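# Stack purple box on calculator box, cup onto plate

## Task

Place the purple box so that all of it rests on top of the flat calculator box, keeping the same face up as it has now, and set the paper cup upright on the pink plate, without crushing the cup.

## Robot and tools

Robot: two arms in a physics simulation, left_arm and right_arm. left_arm carries a five-finger left hand, right_arm a five-finger right hand (mirror images). Base positions in the scene frame: left_arm at (-0.051, +0.242, -0.002) m, unrotated; right_arm at (-0.017, -0.303, 0) m, with a tiny yaw (quat_wxyz +1.000, 0, 0, -0.009). A post stands on the floor behind the arms. Loose objects may occasionally get a brief outside nudge.

Frames: the scene frame has its origin at table-top height, halfway between the nominal bases; +z is up, +x points out over the table, and left_arm sits toward +y (arm names do not match image sides). The table and the fixed cameras use this frame. Each arm reports its hand pose (end_effector_position in metres, end_effector_quat_wxyz) in its own base frame. Commanded offsets run along the axes of that arm's current Hand target.

Hand point: a point rigid with the palm, 0.05 m in front of it and 0.15 m out from the wrist face. Its +z runs along the straight fingers, +y points out of the palm, +x runs across the palm away from the thumb on the right hand and toward the thumb on the left hand. Straight fingertips extend 0.06-0.07 m past the point along +z, with finger centre lines 0.06 m behind it along -y. A bracket on the little-finger side of the wrist sticks out and can strike things.

Row layout, shared by execute_actions and move: 28 numbers, each between -1 and 1, always for both arms. Numbers 1-6: left_arm dx, dy, dz, rx, ry, rz. Numbers 7-12: left hand motors in the order little, ring, middle, index, thumb_bend, thumb_turn. 13-14: left force_limit, speed. 15-28: the same fourteen for right_arm and its hand. The six pose numbers are an offset, not a pose: measured from that arm's Hand target as it stood when the action or move began, along that target's axes; 1.0 equals 0.6 m for dx, dy, dz and 180 degrees for the rotation vector rx, ry, rz. Six zeros mean no new request for that arm. The finger numbers are absolute targets: +1 straight/open, -1 curled/closed; thumb_turn +1 puts the thumb beside the palm, -1 puts it in front, facing the fingers. force_limit maps -1..+1 to about 0..10 N at the fingertip (0..15 N for the two thumb motors). speed rises linearly from nearly zero at -1 to full at +0.48 and stays full above. For a gentle grasp close with speed -0.94 or lower. No value means unchanged for a hand: resend the eight hand numbers you last sent; if none were sent yet, use hand_measured, then hand_force_limit and hand_speed.

execute_actions(actions, cameras): actions holds up to 15 actions; each action is a table of up to 15 rows, one per 1/30 s step, and a shorter table repeats its final row out to step 15. All rows within an action count from the same starting Hand target, so the same offset in the next action moves further again. cameras: a list of names (cam_high, cam_low), ["all"], or []; if omitted, images come only with an empty actions list. An unknown name voids the call.

move(target, speed, blend, blocking, cameras): target is one 28-number row or a list of up to 15 rows, every row an offset from the Hand targets at the start of the move (not from the previous row). speed is in m/s, 0.002 to 4.3, default 0.25 (turning capped at twice that in rad/s), one value or one per target. blend, in metres, rounds corners in a list; 0 (default) halts at each. The whole move is limited to 10 s. blocking=false returns after about 0.5 s while motion continues. Paths are straight lines that do not avoid objects or the other arm; faster moves overshoot and hit harder. Hand numbers of later rows are applied when that row is reached and everything is still.

wait(seconds): 0 to 3600; sends nothing new and returns early if a running move ends. stop(): brakes a running move. zoom_image(camera, region): camera is cam_high or cam_low (both 672x504); region is [x0, y0, x1, y1] pixels from the top-left, at most 504 wide and high, of the newest image. show_instructions(): shows the reference pages. finished_scene(scene): scene is 1 or omitted; ends the scene permanently.

Results: per arm, end_effector_position/quat, Hand target (last command after clipping; the next offset starts from it), joint positions, velocities (omitted when all within noise), torques and motor temperatures. Per hand: hand_measured, hand_stopped_by (moving, target, force, stalled, fault), hand_load_n (fingertip newtons, positive when pushed open; a lost grip drops toward 0), hand_force_limit, hand_speed. move adds a "move:" line giving the ending (done, off_target, moving, held, fault) and limits (paced means the pose was clipped, held means steps were withheld). MOTOR HOT appears from 85 °C; at 100 °C that arm goes limp and faults for 30-60 s.

Behaviour: the arms are sloppy; a hand often rests 1-3 cm (up to 5 cm) off target, usually low, and readings can err by a few cm. Each step the commanded orientation is limited to 40 degrees from the measured one. If the hand settles short, send the remaining gap as a fresh offset. With thumb_turn at -1 the hand can wrap objects 0.035-0.065 m thick; thumb tip against index pad can pinch light items up to about 0.08 m. To grip harder, raise force_limit and send a target more closed than hand_measured; to release, send one more open.

Avoid: dropping anything even a few millimetres, releasing objects still moving, fast impacts, pressing hard into the table or objects, anything leaving the table, crushing the paper cup (use low force_limit and slow closing), contact between the two hands or arms, paths near an arm's own base that swing the elbow, and long stretched or loaded holds that overheat motors. The final arrangement must stay in place after the hands let go.

Each tool is called after "Request:" by a JSON object that holds its "fn" and its "kwargs", one argument or row to a line.

Reference images:

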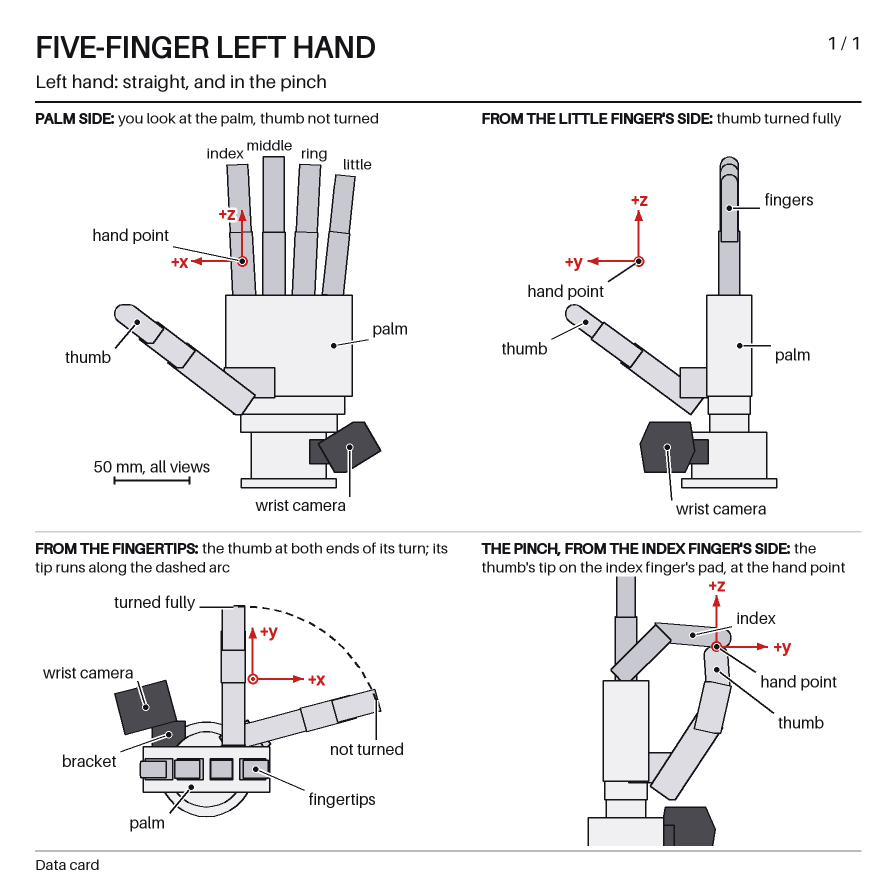

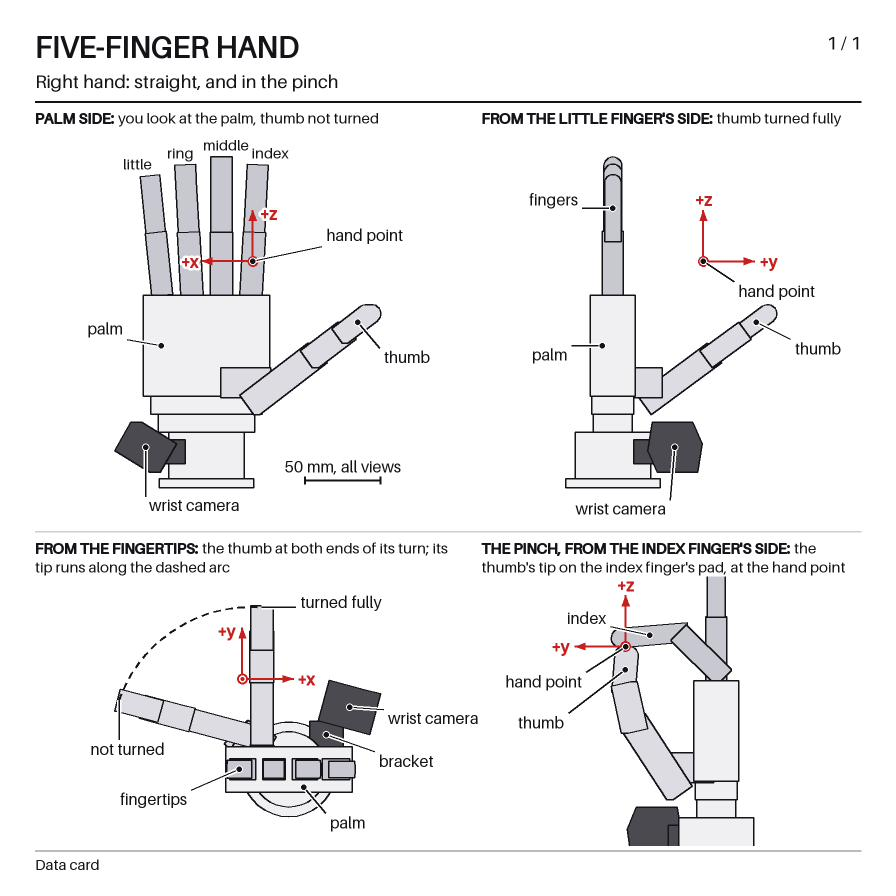

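## Session

Request:
{"fn": "execute_actions", "kwargs": {
  "actions": []
}}

Scene clock: 0.00 s.
left_arm: end_effector_position=(+0.3828, -0.0161, +0.1721) hand_measured=(+1.000, +1.000, +1.000, +1.000, +1.000, +1.000) hand_load_n=(+0.0, +0.0, +0.0, +0.0, +0.0, +0.0) hand_stopped_by=(target, target, target, target, target, target) hand_force_limit=0.00 hand_speed=-0.80 end_effector_quat_wxyz=(+0.037, -0.341, +0.938, +0.037) | right_arm: end_effector_position=(+0.1199, -0.2207, +0.1879) hand_measured=(+1.000, +1.000, +1.000, +1.000, +1.000, +1.000) hand_load_n=(+0.0, +0.0, +0.0, +0.0, +0.0, +0.0) hand_stopped_by=(target, target, target, target, target, target) hand_force_limit=0.00 hand_speed=-0.80 end_effector_quat_wxyz=(-0.003, +0.722, -0.687, -0.076)
Joint positions: left_arm=[-0.138 1.502 1.308 -1.346 -0.101 0.737] | right_arm=[-0.927 1.263 1.082 -1.542 0.019 -0.975]
Joint velocities: within noise
Joint torques (N m): no reading
Motor temperatures (°C): left_arm=[34 33 35 34 31 28] | right_arm=[34 38 31 32 30 30]
Heat: left arm: hottest elbow 35 °C; right arm: hottest shoulder 38 °C.
Hand target: left_arm +0.3897, -0.0161, +0.1742; +0.044, -0.340, +0.939, +0.036 | right_arm +0.1227, -0.2254, +0.1956; +0.001, +0.721, -0.689, -0.066

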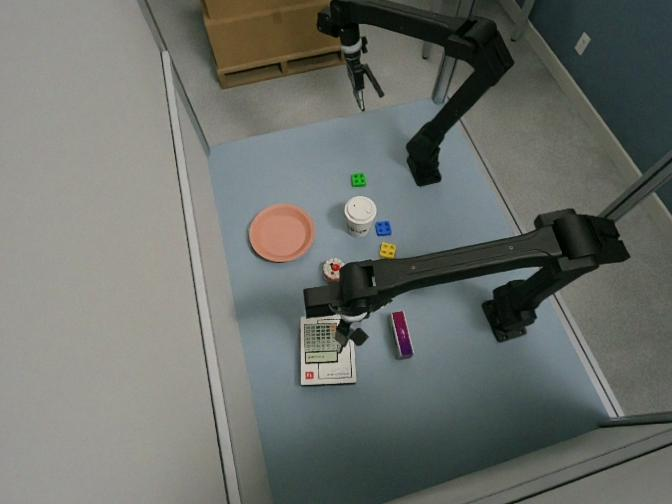

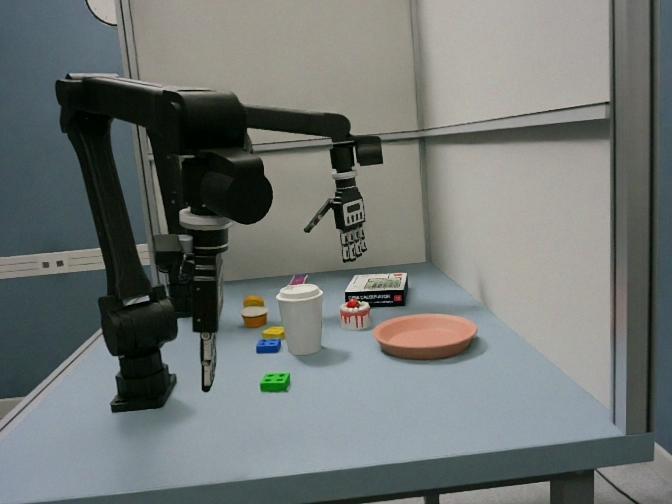

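Request:
{"fn": "zoom_image", "kwargs": {
  "camera": "cam_high",
  "region": [220, 150, 460, 400]
}}

Request:
{"fn": "zoom_image", "kwargs": {
  "camera": "cam_low",
  "region": [180, 240, 500, 420]
}}

Scaled by 2.016.

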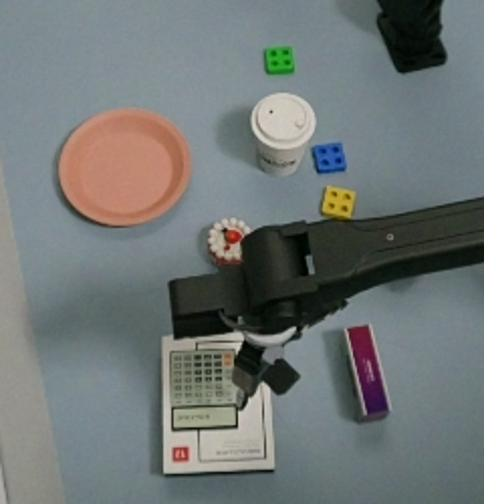

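Scaled by 1.575.

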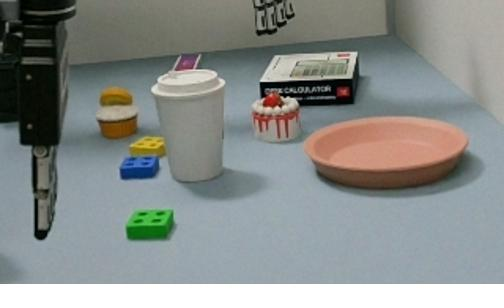

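Request:
{"fn": "zoom_image", "kwargs": {
  "camera": "cam_high",
  "region": [370, 290, 430, 370]
}}

Request:
{"fn": "zoom_image", "kwargs": {
  "camera": "cam_high",
  "region": [230, 180, 400, 290]
}}

Request:
{"fn": "zoom_image", "kwargs": {
  "camera": "cam_low",
  "region": [250, 255, 350, 335]
}}

Request:
{"fn": "zoom_image", "kwargs": {
  "camera": "cam_low",
  "region": [260, 260, 500, 370]
}}

Scaled by 6.300.

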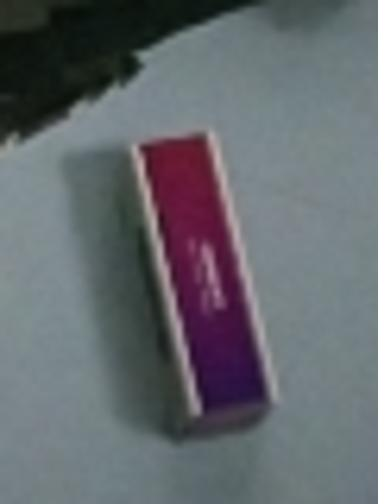

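Scaled by 2.965.

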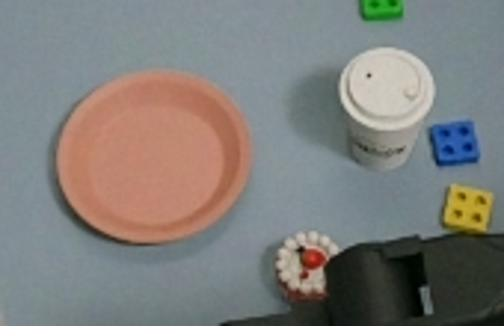

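Scaled by 5.040.

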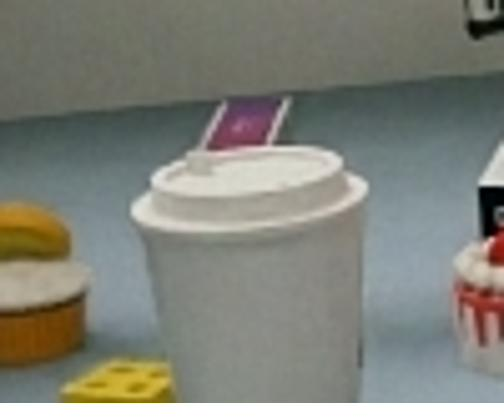

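Scaled by 2.100.

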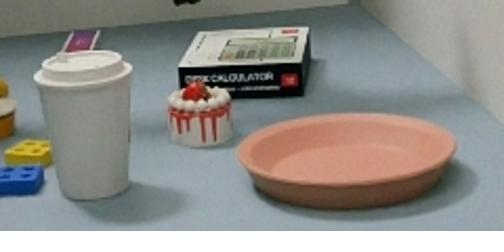

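Request:
{"fn": "move", "kwargs": {
  "target": [0.4922,-0.1577,-0.136,0.338,-0.2814,0.416,1,1,1,1,1,-1,-0.6,0,0,0,0,0,0,0,1,1,1,1,1,1,0,-0.8],
  "speed": 0.2,
  "cameras": ["all"]
}}

Scene clock: 115.37 s.
left_arm: end_effector_position=(+0.2204, -0.2831, +0.2200) hand_measured=(+1.000, +1.000, +1.000, +1.000, +1.000, -1.000) hand_load_n=(+0.0, +0.0, +0.0, +0.0, +0.0, +0.5) hand_stopped_by=(target, target, target, target, target, target) hand_force_limit=-0.60 hand_speed=0.00 end_effector_quat_wxyz=(+0.507, +0.353, +0.745, -0.253) | right_arm: end_effector_position=(+0.1199, -0.2207, +0.1879) hand_measured=(+1.000, +1.000, +1.000, +1.000, +1.000, +1.000) hand_load_n=(+0.0, +0.0, +0.0, +0.0, +0.0, +0.0) hand_stopped_by=(target, target, target, target, target, target) hand_force_limit=0.00 hand_speed=-0.80 end_effector_quat_wxyz=(-0.003, +0.722, -0.687, -0.076)
Joint positions: left_arm=[-1.216 0.617 0.465 -0.231 -0.29 1.436] | right_arm=[-0.927 1.263 1.082 -1.542 0.019 -0.975]
Joint torques (N m): left_arm=[0.03 -1.73 7.79 3.48 0.03 0.22] | right_arm=[-1.73 -4.54 7.75 -0.53 0.06 -0.04]
Motor temperatures (°C): left_arm=[33 34 41 33 30 28] | right_arm=[33 38 41 31 29 29]
Heat: left arm: hottest elbow 41 °C; right arm: hottest elbow 41 °C.
Hand target: left_arm +0.2199, -0.2842, +0.2201; +0.515, +0.361, +0.735, -0.252 | right_arm +0.1227, -0.2254, +0.1956; +0.001, +0.721, -0.689, -0.066
Off the commanded pose: left_arm 0.001 m, 2 deg | right_arm 0.009 m, 1 deg.
move: done

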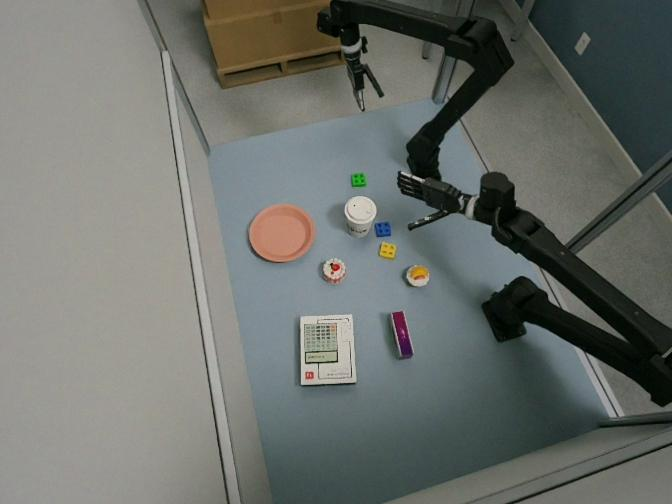

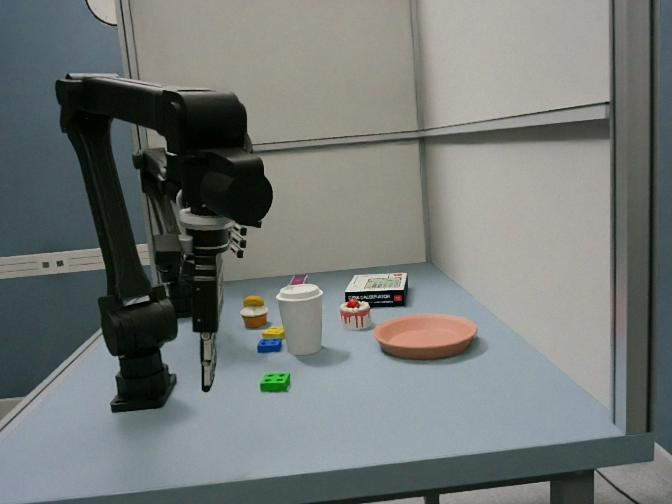

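Request:
{"fn": "zoom_image", "kwargs": {
  "camera": "cam_high",
  "region": [320, 150, 500, 300]
}}

Scaled by 2.800.

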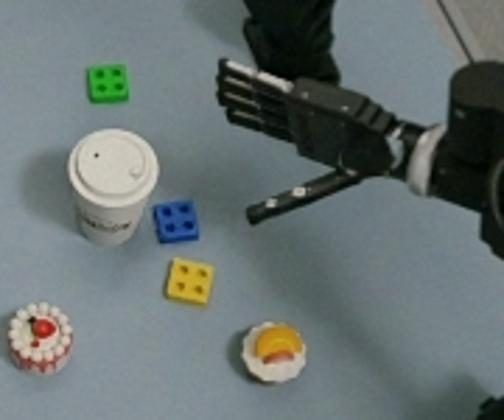

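Request:
{"fn": "move", "kwargs": {
  "target": [0.1735,0.0067,0.0597,0,0,0,1,1,1,1,1,-1,-0.6,0,0,0,0,0,0,0,1,1,1,1,1,1,0,-0.8],
  "speed": 0.15,
  "cameras": ["all"]
}}

Request:
{"fn": "zoom_image", "kwargs": {
  "camera": "cam_high",
  "region": [330, 160, 450, 260]
}}

Request:
{"fn": "zoom_image", "kwargs": {
  "camera": "cam_low",
  "region": [200, 220, 360, 380]
}}

Scene clock: 136.10 s.
left_arm: end_effector_position=(+0.2192, -0.2837, +0.1132) hand_measured=(+1.000, +1.000, +1.000, +1.000, +1.000, -1.000) hand_load_n=(+0.0, +0.0, -0.5, +0.0, +0.0, +0.5) hand_stopped_by=(target, target, target, target, target, target) hand_force_limit=-0.60 hand_speed=0.00 end_effector_quat_wxyz=(+0.509, +0.355, +0.739, -0.261) | right_arm: end_effector_position=(+0.1199, -0.2207, +0.1879) hand_measured=(+1.000, +1.000, +1.000, +1.000, +1.000, +1.000) hand_load_n=(+0.0, +0.0, +0.0, +0.0, -0.5, +0.0) hand_stopped_by=(target, target, target, target, target, target) hand_force_limit=0.00 hand_speed=-0.80 end_effector_quat_wxyz=(-0.003, +0.722, -0.687, -0.076)
Joint positions: left_arm=[-1.212 0.814 0.215 0.231 -0.273 1.442] | right_arm=[-0.927 1.263 1.082 -1.542 0.019 -0.975]
Joint torques (N m): left_arm=[1.2 -1.32 6.64 3.49 0.01 0.23] | right_arm=[-1.85 -4.48 7.69 -0.39 0.05 -0.09]
Heat: left arm: hottest elbow 40 °C; right arm: hottest elbow 42 °C.
Hand target: left_arm +0.2219, -0.2802, +0.1099; +0.515, +0.361, +0.735, -0.252 | right_arm +0.1227, -0.2254, +0.1956; +0.001, +0.721, -0.689, -0.066
Off the commanded pose: left_arm 0.005 m, 1 deg | right_arm 0.009 m, 1 deg.
move: done

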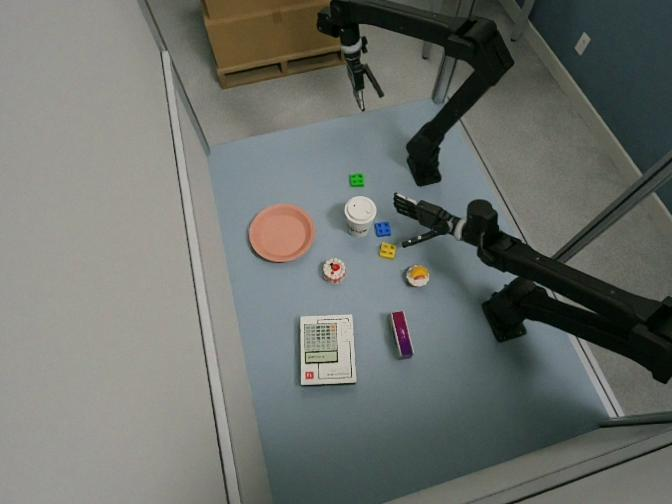

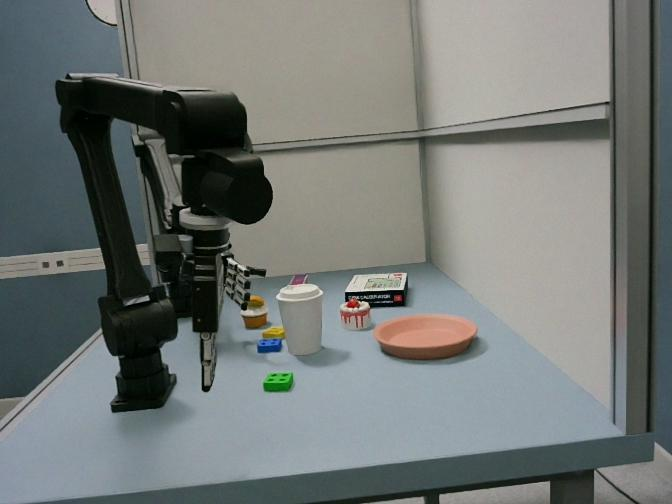

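Scaled by 4.200.

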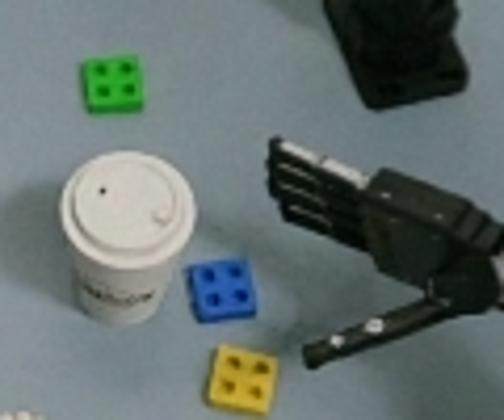

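Scaled by 3.150.

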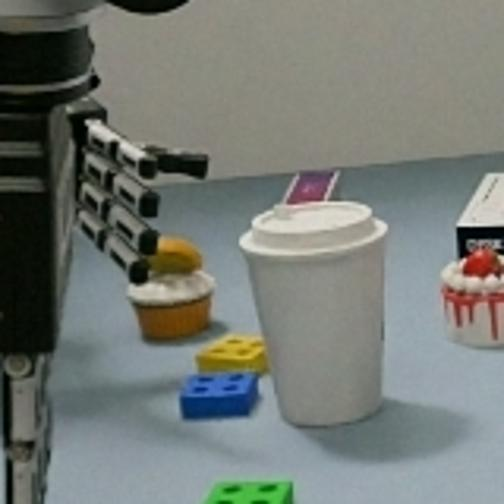

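Request:
{"fn": "move", "kwargs": {
  "target": [0.0027,0.0092,0.1405,0,0,0,1,1,1,1,1,-1,-0.6,0,0,0,0,0,0,0,1,1,1,1,1,1,0,-0.8],
  "speed": 0.08,
  "cameras": ["all"]
}}

Request:
{"fn": "zoom_image", "kwargs": {
  "camera": "cam_high",
  "region": [330, 160, 450, 260]
}}

Request:
{"fn": "zoom_image", "kwargs": {
  "camera": "cam_low",
  "region": [200, 220, 360, 380]
}}

Scene clock: 149.13 s.
left_arm: end_effector_position=(+0.2618, -0.3242, +0.0623) hand_measured=(+1.000, +1.000, +1.000, +1.000, +1.000, -1.000) hand_load_n=(+0.0, +0.0, +0.0, +0.0, +0.0, +0.0) hand_stopped_by=(target, target, target, target, target, target) hand_force_limit=-0.60 hand_speed=0.00 end_effector_quat_wxyz=(+0.495, +0.363, +0.750, -0.249) | right_arm: end_effector_position=(+0.1199, -0.2207, +0.1879) hand_measured=(+1.000, +1.000, +1.000, +1.000, +1.000, +1.000) hand_load_n=(+0.0, +0.0, +0.0, +0.0, +0.0, +0.0) hand_stopped_by=(target, target, target, target, target, target) hand_force_limit=0.00 hand_speed=-0.80 end_effector_quat_wxyz=(-0.003, +0.722, -0.687, -0.076)
Joint positions: left_arm=[-1.11 1.263 0.289 0.57 -0.178 1.481] | right_arm=[-0.927 1.263 1.082 -1.542 0.019 -0.975]
Joint torques (N m): left_arm=[1.32 -4.48 8.32 3.49 0.05 0.23] | right_arm=[-1.55 -4.48 7.71 -0.49 0.05 -0.07]
Heat: left arm: hottest elbow 41 °C; right arm: hottest elbow 42 °C.
Hand target: left_arm +0.2745, -0.3391, +0.0797; +0.515, +0.361, +0.735, -0.252 | right_arm +0.1227, -0.2254, +0.1956; +0.001, +0.721, -0.689, -0.066
Off the commanded pose: left_arm 0.026 m, 3 deg | right_arm 0.009 m, 1 deg.
move: off_target (left_arm)

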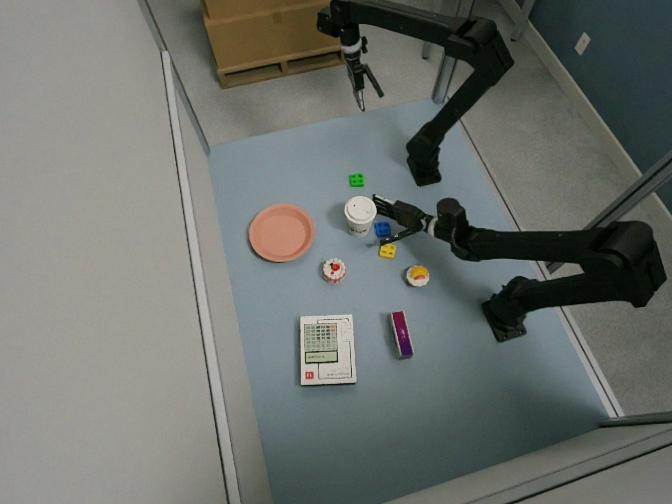

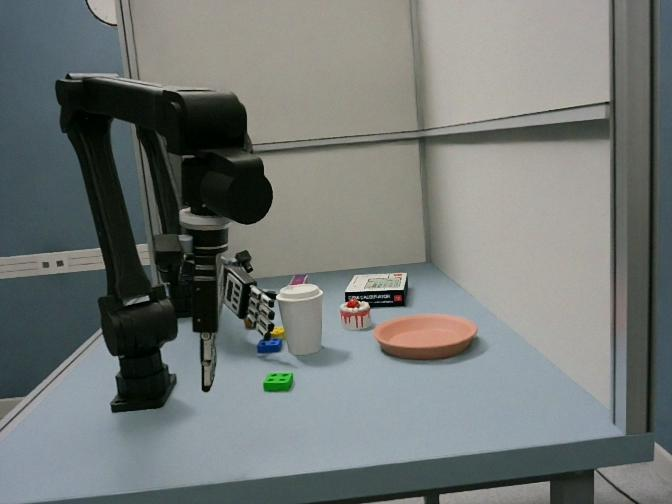

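Scaled by 4.200.

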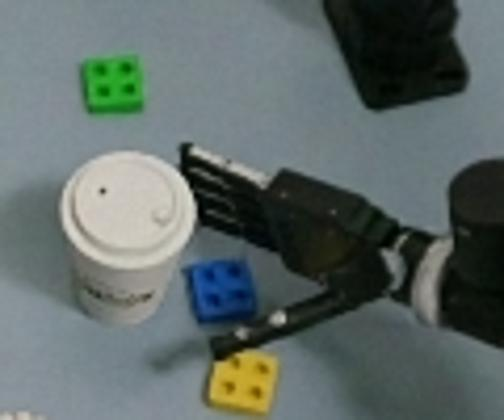

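Scaled by 3.150.

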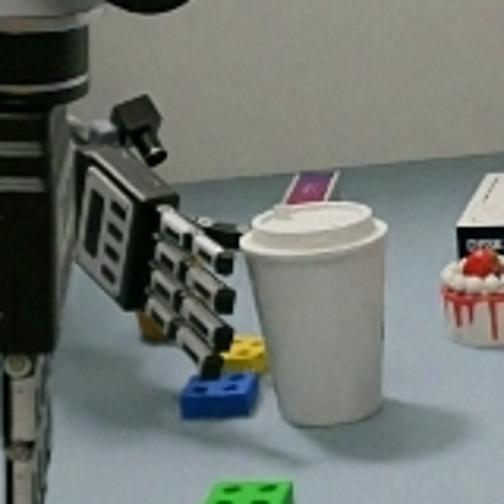

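Request:
{"fn": "move", "kwargs": {
  "target": [-0.0228,0,0.0625,0,0,0,1,1,1,1,1,-1,-0.6,0,0,0,0,0,0,0,1,1,1,1,1,1,0,-0.8],
  "speed": 0.06,
  "cameras": ["all"]
}}

Request:
{"fn": "zoom_image", "kwargs": {
  "camera": "cam_high",
  "region": [330, 160, 450, 260]
}}

Request:
{"fn": "zoom_image", "kwargs": {
  "camera": "cam_low",
  "region": [200, 220, 360, 380]
}}

Scene clock: 158.73 s.
left_arm: end_effector_position=(+0.2858, -0.3563, +0.0636) hand_measured=(+1.000, +1.000, +1.000, +1.000, +1.000, -1.000) hand_load_n=(+0.0, +0.0, +0.0, +0.0, +0.0, +0.0) hand_stopped_by=(target, target, target, target, target, target) hand_force_limit=-0.60 hand_speed=0.00 end_effector_quat_wxyz=(+0.495, +0.362, +0.750, -0.250) | right_arm: end_effector_position=(+0.1199, -0.2207, +0.1879) hand_measured=(+1.000, +1.000, +1.000, +1.000, +1.000, +1.000) hand_load_n=(+0.0, +0.0, +0.0, +0.0, +0.0, +0.0) hand_stopped_by=(target, target, target, target, target, target) hand_force_limit=0.00 hand_speed=-0.80 end_effector_quat_wxyz=(-0.003, +0.722, -0.687, -0.076)
Joint positions: left_arm=[-1.085 1.374 0.389 0.584 -0.155 1.488] | right_arm=[-0.927 1.263 1.082 -1.542 0.019 -0.975]
Joint torques (N m): left_arm=[1.38 -5.83 8.24 3.52 0.06 0.23] | right_arm=[-1.79 -4.72 7.72 -0.5 0.04 -0.07]
Heat: left arm: hottest elbow 42 °C; right arm: hottest elbow 42 °C.
Hand target: left_arm +0.2990, -0.3705, +0.0797; +0.515, +0.361, +0.735, -0.252 | right_arm +0.1227, -0.2254, +0.1956; +0.001, +0.721, -0.689, -0.066
Off the commanded pose: left_arm 0.025 m, 3 deg | right_arm 0.009 m, 1 deg.
move: off_target (left_arm)

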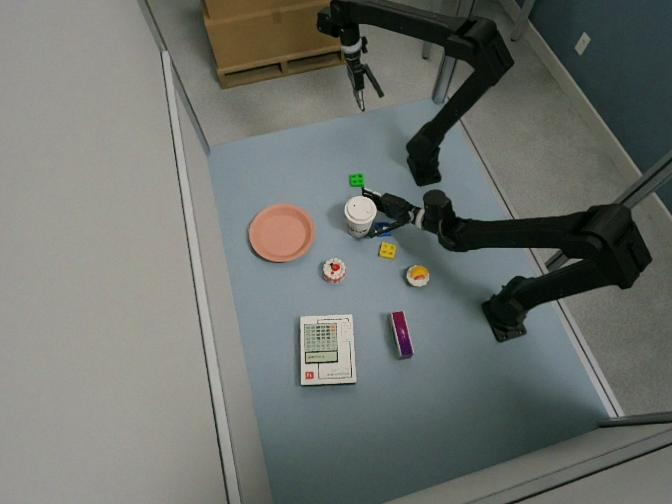

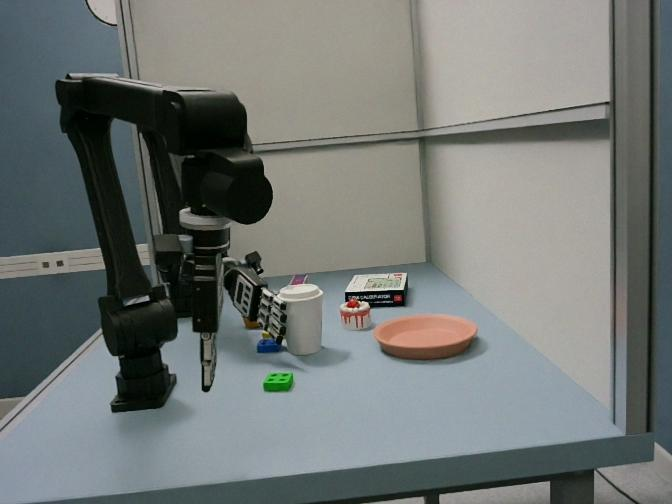

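Scaled by 4.200.

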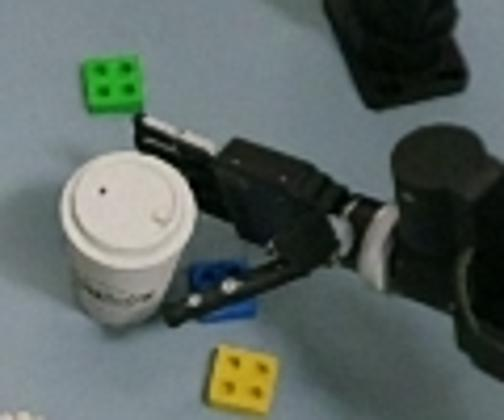

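Scaled by 3.150.

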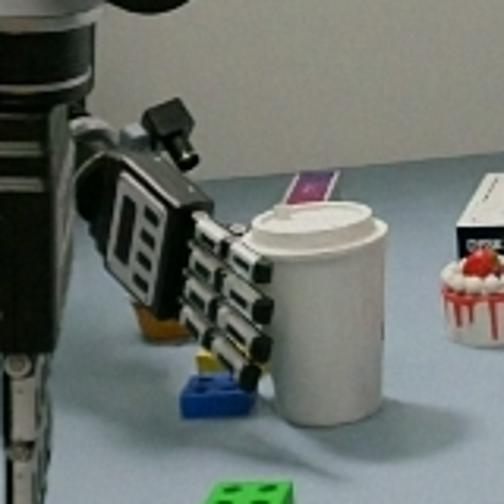

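Request:
{"fn": "move", "kwargs": {
  "target": [-0.0188,0,0.0516,0,0,0,1,1,1,1,1,-1,-0.6,0,0,0,0,0,0,0,1,1,1,1,1,1,0,-0.8],
  "speed": 0.06,
  "cameras": ["all"]
}}

Request:
{"fn": "zoom_image", "kwargs": {
  "camera": "cam_high",
  "region": [330, 160, 450, 260]
}}

Request:
{"fn": "zoom_image", "kwargs": {
  "camera": "cam_low",
  "region": [200, 220, 360, 380]
}}

Scene clock: 162.57 s.
left_arm: end_effector_position=(+0.3057, -0.3831, +0.0652) hand_measured=(+1.000, +1.000, +1.000, +1.000, +1.000, -1.000) hand_load_n=(+0.5, +0.0, +0.0, +0.0, +0.0, +0.0) hand_stopped_by=(target, target, target, target, target, target) hand_force_limit=-0.60 hand_speed=0.00 end_effector_quat_wxyz=(+0.496, +0.361, +0.748, -0.251) | right_arm: end_effector_position=(+0.1199, -0.2207, +0.1879) hand_measured=(+1.000, +1.000, +1.000, +1.000, +1.000, +1.000) hand_load_n=(+0.0, +0.0, +0.0, +0.0, +0.0, +0.0) hand_stopped_by=(target, target, target, target, target, target) hand_force_limit=0.00 hand_speed=-0.80 end_effector_quat_wxyz=(-0.003, +0.722, -0.687, -0.076)
Joint positions: left_arm=[-1.069 1.454 0.474 0.584 -0.139 1.494] | right_arm=[-0.927 1.263 1.082 -1.542 0.019 -0.975]
Joint torques (N m): left_arm=[1.32 -6.83 8.31 3.34 0.07 0.23] | right_arm=[-1.85 -4.72 7.73 -0.47 0.05 -0.07]
Heat: left arm: hottest elbow 42 °C; right arm: hottest elbow 42 °C.
Hand target: left_arm +0.3190, -0.3967, +0.0797; +0.515, +0.361, +0.735, -0.252 | right_arm +0.1227, -0.2254, +0.1956; +0.001, +0.721, -0.689, -0.066
Off the commanded pose: left_arm 0.024 m, 3 deg | right_arm 0.009 m, 1 deg.
move: off_target (left_arm)

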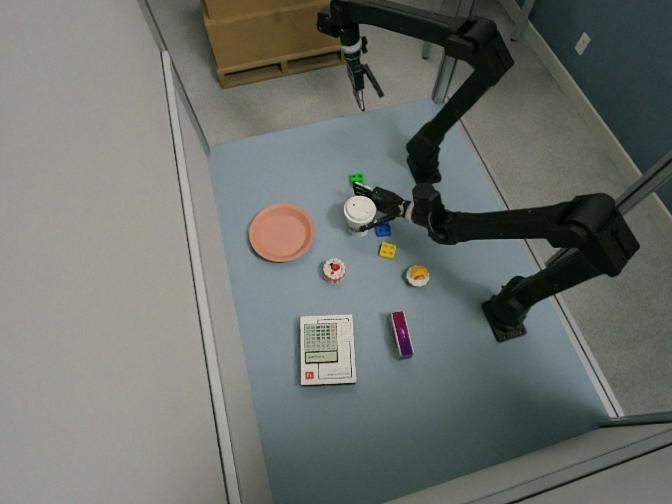

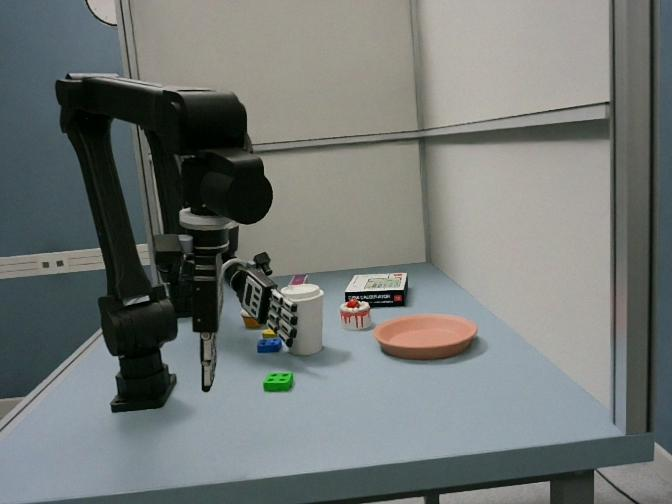

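Scaled by 4.200.

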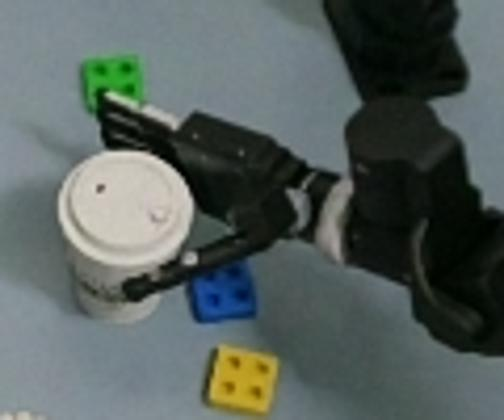

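Scaled by 3.150.

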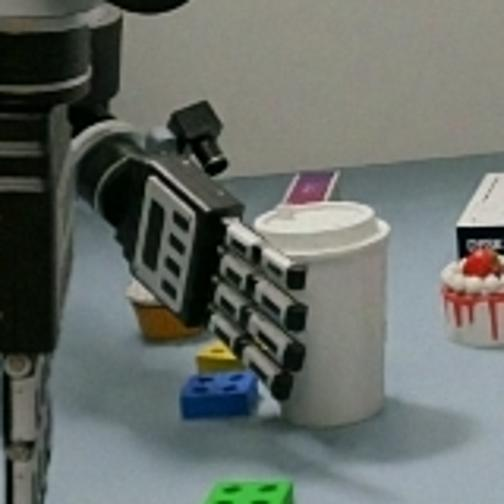

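Request:
{"fn": "move", "kwargs": {
  "target": [0,0,0,0,0,0,1,0.1,0.1,0.1,0.1,-1,-0.75,-0.9,0,0,0,0,0,0,1,1,1,1,1,1,0,-0.8]
}}

Request:
{"fn": "wait", "kwargs": {
  "seconds": 2.5,
  "cameras": ["all"]
}}

Request:
{"fn": "zoom_image", "kwargs": {
  "camera": "cam_high",
  "region": [330, 160, 450, 260]
}}

Request:
{"fn": "zoom_image", "kwargs": {
  "camera": "cam_low",
  "region": [200, 220, 360, 380]
}}

Scene clock: 170.03 s.
left_arm: end_effector_position=(+0.3056, -0.3831, +0.0648) hand_measured=(+1.000, +0.434, +0.452, +0.480, +0.752, -1.000) hand_load_n=(+0.0, +1.5, +1.5, +0.5, +5.0, +2.0) hand_stopped_by=(target, force, force, force, force, target) hand_force_limit=-0.75 hand_speed=-0.90 end_effector_quat_wxyz=(+0.496, +0.362, +0.749, -0.251) | right_arm: end_effector_position=(+0.1199, -0.2207, +0.1879) hand_measured=(+1.000, +1.000, +1.000, +1.000, +1.000, +1.000) hand_load_n=(+0.0, +0.0, +0.0, +0.0, -0.5, +0.0) hand_stopped_by=(target, target, target, target, target, target) hand_force_limit=0.00 hand_speed=-0.80 end_effector_quat_wxyz=(-0.003, +0.722, -0.687, -0.076)
Joint positions: left_arm=[-1.068 1.454 0.474 0.584 -0.138 1.494] | right_arm=[-0.927 1.263 1.082 -1.542 0.019 -0.975]
Joint torques (N m): left_arm=[1.32 -6.95 8.31 3.34 0.04 0.23] | right_arm=[-1.32 -4.72 7.69 -0.51 0.04 -0.04]
Heat: left arm: hottest elbow 42 °C; right arm: hottest elbow 42 °C.
Hand target: left_arm +0.3191, -0.3966, +0.0798; +0.515, +0.361, +0.735, -0.252 | right_arm +0.1227, -0.2254, +0.1956; +0.001, +0.721, -0.689, -0.066
Off the commanded pose: left_arm 0.024 m, 3 deg | right_arm 0.009 m, 1 deg.
move: done

Scene clock: 172.53 s.
left_arm: end_effector_position=(+0.3056, -0.3831, +0.0648) hand_measured=(+1.000, +0.434, +0.452, +0.480, +0.752, -1.000) hand_load_n=(+0.5, +1.5, +1.5, +1.0, +5.5, +2.0) hand_stopped_by=(target, force, force, force, force, target) hand_force_limit=-0.75 hand_speed=-0.90 end_effector_quat_wxyz=(+0.496, +0.362, +0.749, -0.251) | right_arm: end_effector_position=(+0.1199, -0.2207, +0.1879) hand_measured=(+1.000, +1.000, +1.000, +1.000, +1.000, +1.000) hand_load_n=(+0.0, -0.5, +0.0, +0.0, +0.0, +0.0) hand_stopped_by=(target, target, target, target, target, target) hand_force_limit=0.00 hand_speed=-0.80 end_effector_quat_wxyz=(-0.003, +0.722, -0.687, -0.076)
Joint positions: left_arm=[-1.068 1.454 0.474 0.584 -0.138 1.494] | right_arm=[-0.927 1.263 1.082 -1.542 0.019 -0.975]
Joint torques (N m): left_arm=[1.32 -6.95 8.29 3.33 0.04 0.23] | right_arm=[-1.73 -4.78 7.77 -0.55 0.04 -0.06]
Heat: left arm: hottest elbow 42 °C; right arm: hottest elbow 43 °C.
Hand target: left_arm +0.3191, -0.3966, +0.0798; +0.515, +0.361, +0.735, -0.252 | right_arm +0.1227, -0.2254, +0.1956; +0.001, +0.721, -0.689, -0.066
Off the commanded pose: left_arm 0.024 m, 3 deg | right_arm 0.009 m, 1 deg.
wait: 2.50 s; at rest by 0.17 s

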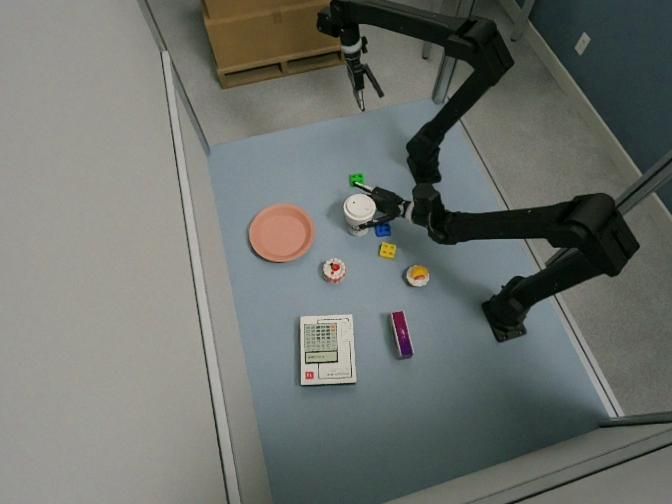

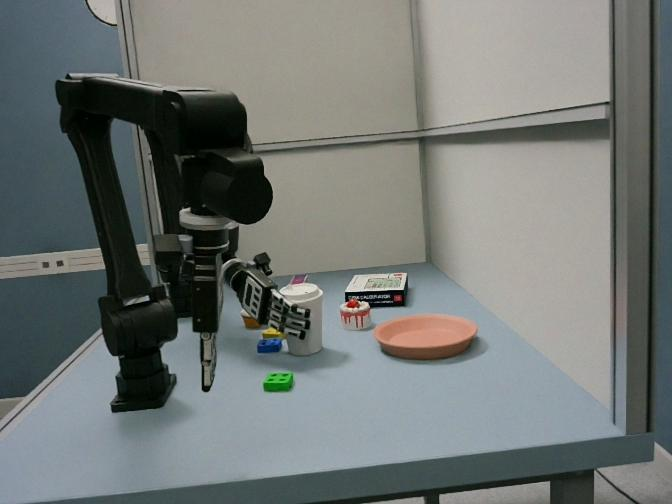

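Scaled by 4.200.

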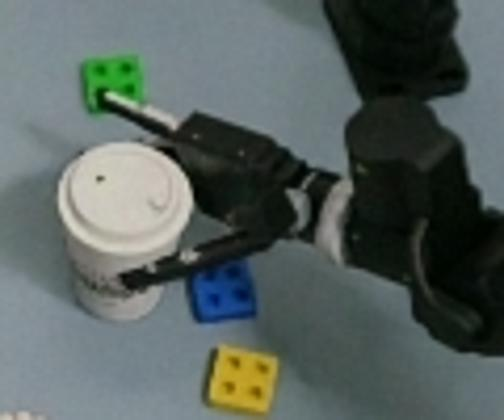

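Scaled by 3.150.

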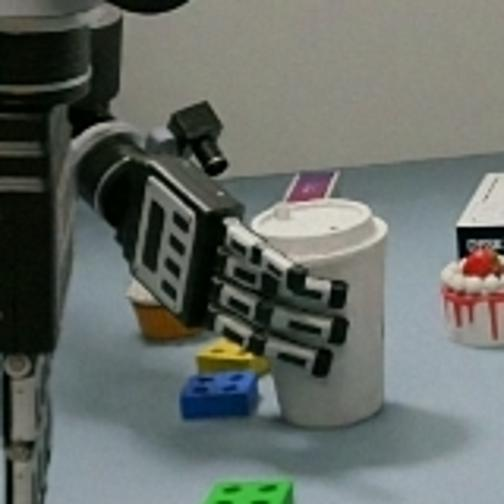

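Request:
{"fn": "move", "kwargs": {
  "target": [-0.125,0,-0.0456,0,0,0,1,0.1,0.1,0.1,0.1,-1,-0.75,-0.9,0,0,0,0,0,0,1,1,1,1,1,1,0,-0.8],
  "speed": 0.06,
  "cameras": ["all"]
}}

Request:
{"fn": "zoom_image", "kwargs": {
  "camera": "cam_high",
  "region": [330, 160, 450, 260]
}}

Request:
{"fn": "zoom_image", "kwargs": {
  "camera": "cam_low",
  "region": [200, 220, 360, 380]
}}

Scene clock: 177.90 s.
left_arm: end_effector_position=(+0.3074, -0.3864, +0.1365) hand_measured=(+1.000, +0.434, +0.452, +0.480, +0.752, -1.000) hand_load_n=(+0.0, +1.0, +1.5, +0.5, +5.0, +2.0) hand_stopped_by=(target, force, force, force, force, target) hand_force_limit=-0.75 hand_speed=-0.90 end_effector_quat_wxyz=(+0.499, +0.360, +0.747, -0.253) | right_arm: end_effector_position=(+0.1199, -0.2207, +0.1879) hand_measured=(+1.000, +1.000, +1.000, +1.000, +1.000, +1.000) hand_load_n=(+0.0, +0.0, +0.0, +0.0, +0.0, +0.0) hand_stopped_by=(target, target, target, target, target, target) hand_force_limit=0.00 hand_speed=-0.80 end_effector_quat_wxyz=(-0.003, +0.722, -0.687, -0.076)
Joint positions: left_arm=[-1.068 1.25 0.556 0.306 -0.138 1.494] | right_arm=[-0.927 1.263 1.082 -1.542 0.019 -0.975]
Joint torques (N m): left_arm=[1.26 -7.36 10.45 1.91 0.03 0.23] | right_arm=[-1.44 -4.6 7.77 -0.58 0.05 -0.04]
Heat: left arm: hottest elbow 42 °C; right arm: hottest elbow 43 °C.
Hand target: left_arm +0.3190, -0.3967, +0.1598; +0.515, +0.361, +0.735, -0.252 | right_arm +0.1227, -0.2254, +0.1956; +0.001, +0.721, -0.689, -0.066
Off the commanded pose: left_arm 0.028 m, 2 deg | right_arm 0.009 m, 1 deg.
move: off_target (left_arm)

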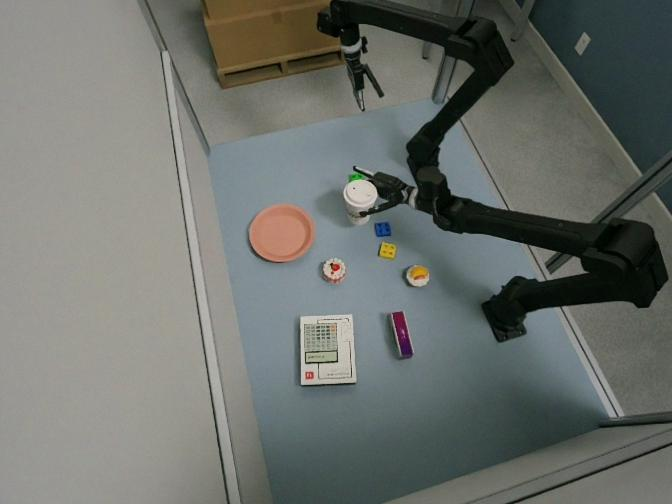

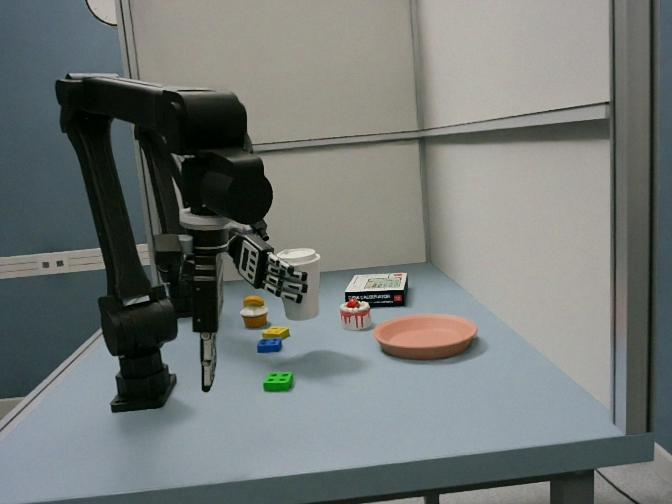

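Scaled by 4.200.

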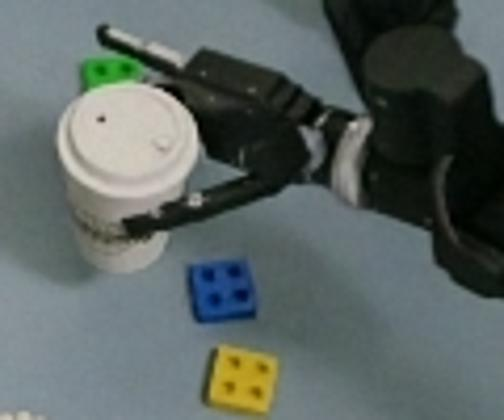

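Scaled by 3.150.

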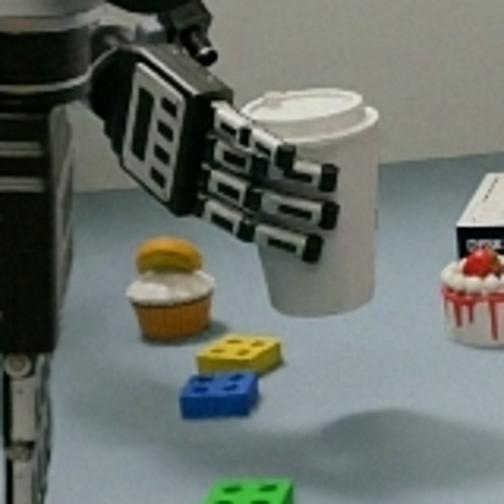

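Request:
{"fn": "move", "kwargs": {
  "target": [-0.0992,0.2718,0.2727,0,0,0,1,0.1,0.1,0.1,0.1,-1,-0.75,-0.9,0,0,0,0,0,0,1,1,1,1,1,1,0,-0.8],
  "speed": 0.1,
  "cameras": ["all"]
}}

Request:
{"fn": "zoom_image", "kwargs": {
  "camera": "cam_high",
  "region": [220, 150, 380, 280]
}}

Request:
{"fn": "zoom_image", "kwargs": {
  "camera": "cam_low",
  "region": [340, 220, 500, 380]
}}

Scene clock: 192.83 s.
left_arm: end_effector_position=(+0.5396, -0.4263, +0.1494) hand_measured=(+1.000, +0.434, +0.452, +0.480, +0.752, -1.000) hand_load_n=(+0.0, +1.5, +1.0, +0.5, +5.0, +2.0) hand_stopped_by=(target, force, force, force, force, target) hand_force_limit=-0.75 hand_speed=-0.90 end_effector_quat_wxyz=(+0.506, +0.352, +0.744, -0.257) | right_arm: end_effector_position=(+0.1199, -0.2207, +0.1879) hand_measured=(+1.000, +1.000, +1.000, +1.000, +1.000, +1.000) hand_load_n=(+0.0, +0.0, +0.0, +0.0, +0.0, +0.0) hand_stopped_by=(target, target, target, target, target, target) hand_force_limit=0.00 hand_speed=-0.80 end_effector_quat_wxyz=(-0.003, +0.722, -0.687, -0.076)
Joint positions: left_arm=[-0.701 1.679 1.052 0.256 0.196 1.619] | right_arm=[-0.927 1.263 1.082 -1.542 0.019 -0.975]
Joint torques (N m): left_arm=[1.14 -11.93 10.97 1.95 0.16 0.25] | right_arm=[-1.38 -4.89 7.73 -0.66 0.03 -0.04]
Heat: left arm: hottest elbow 43 °C; right arm: hottest elbow 43 °C.
Hand target: left_arm +0.5545, -0.4345, +0.1599; +0.515, +0.361, +0.735, -0.252 | right_arm +0.1227, -0.2254, +0.1956; +0.001, +0.721, -0.689, -0.066
Off the commanded pose: left_arm 0.020 m, 2 deg | right_arm 0.009 m, 1 deg.
move: off_target (left_arm)

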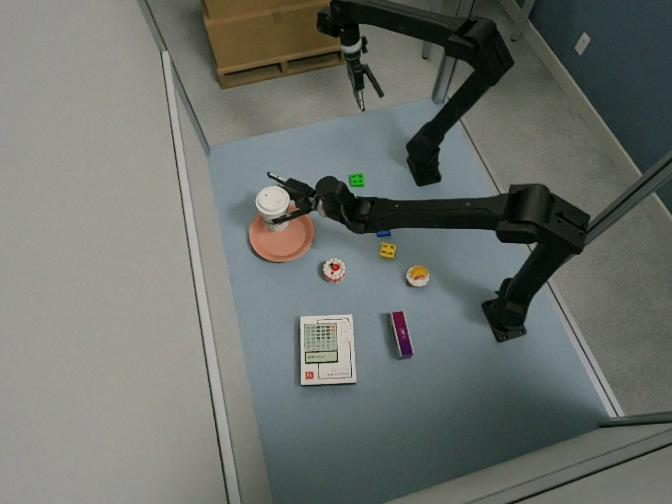

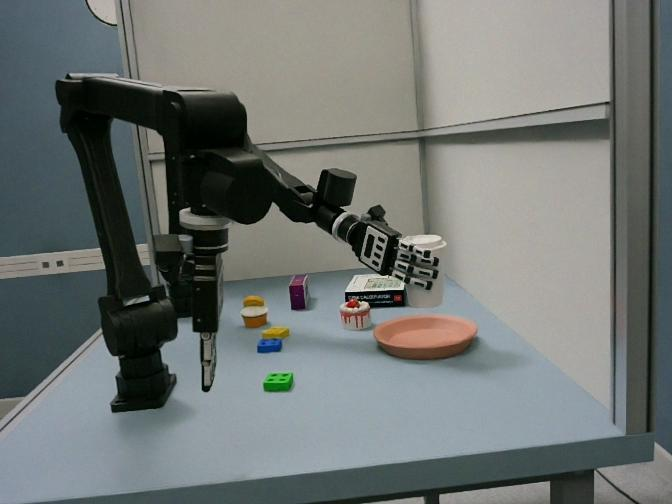

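Scaled by 3.150.

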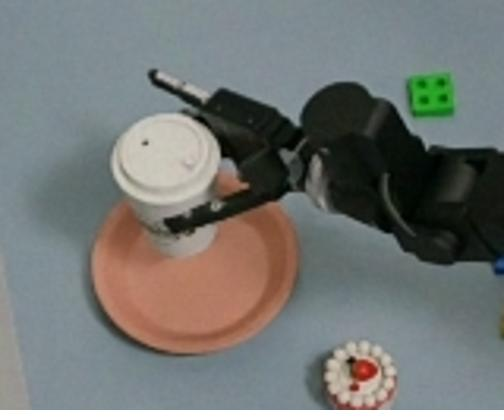

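Scaled by 3.150.

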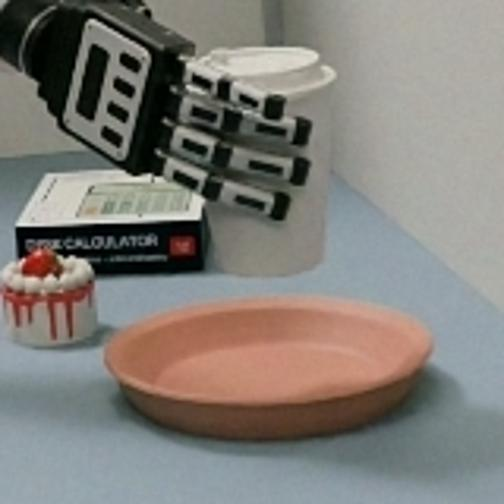

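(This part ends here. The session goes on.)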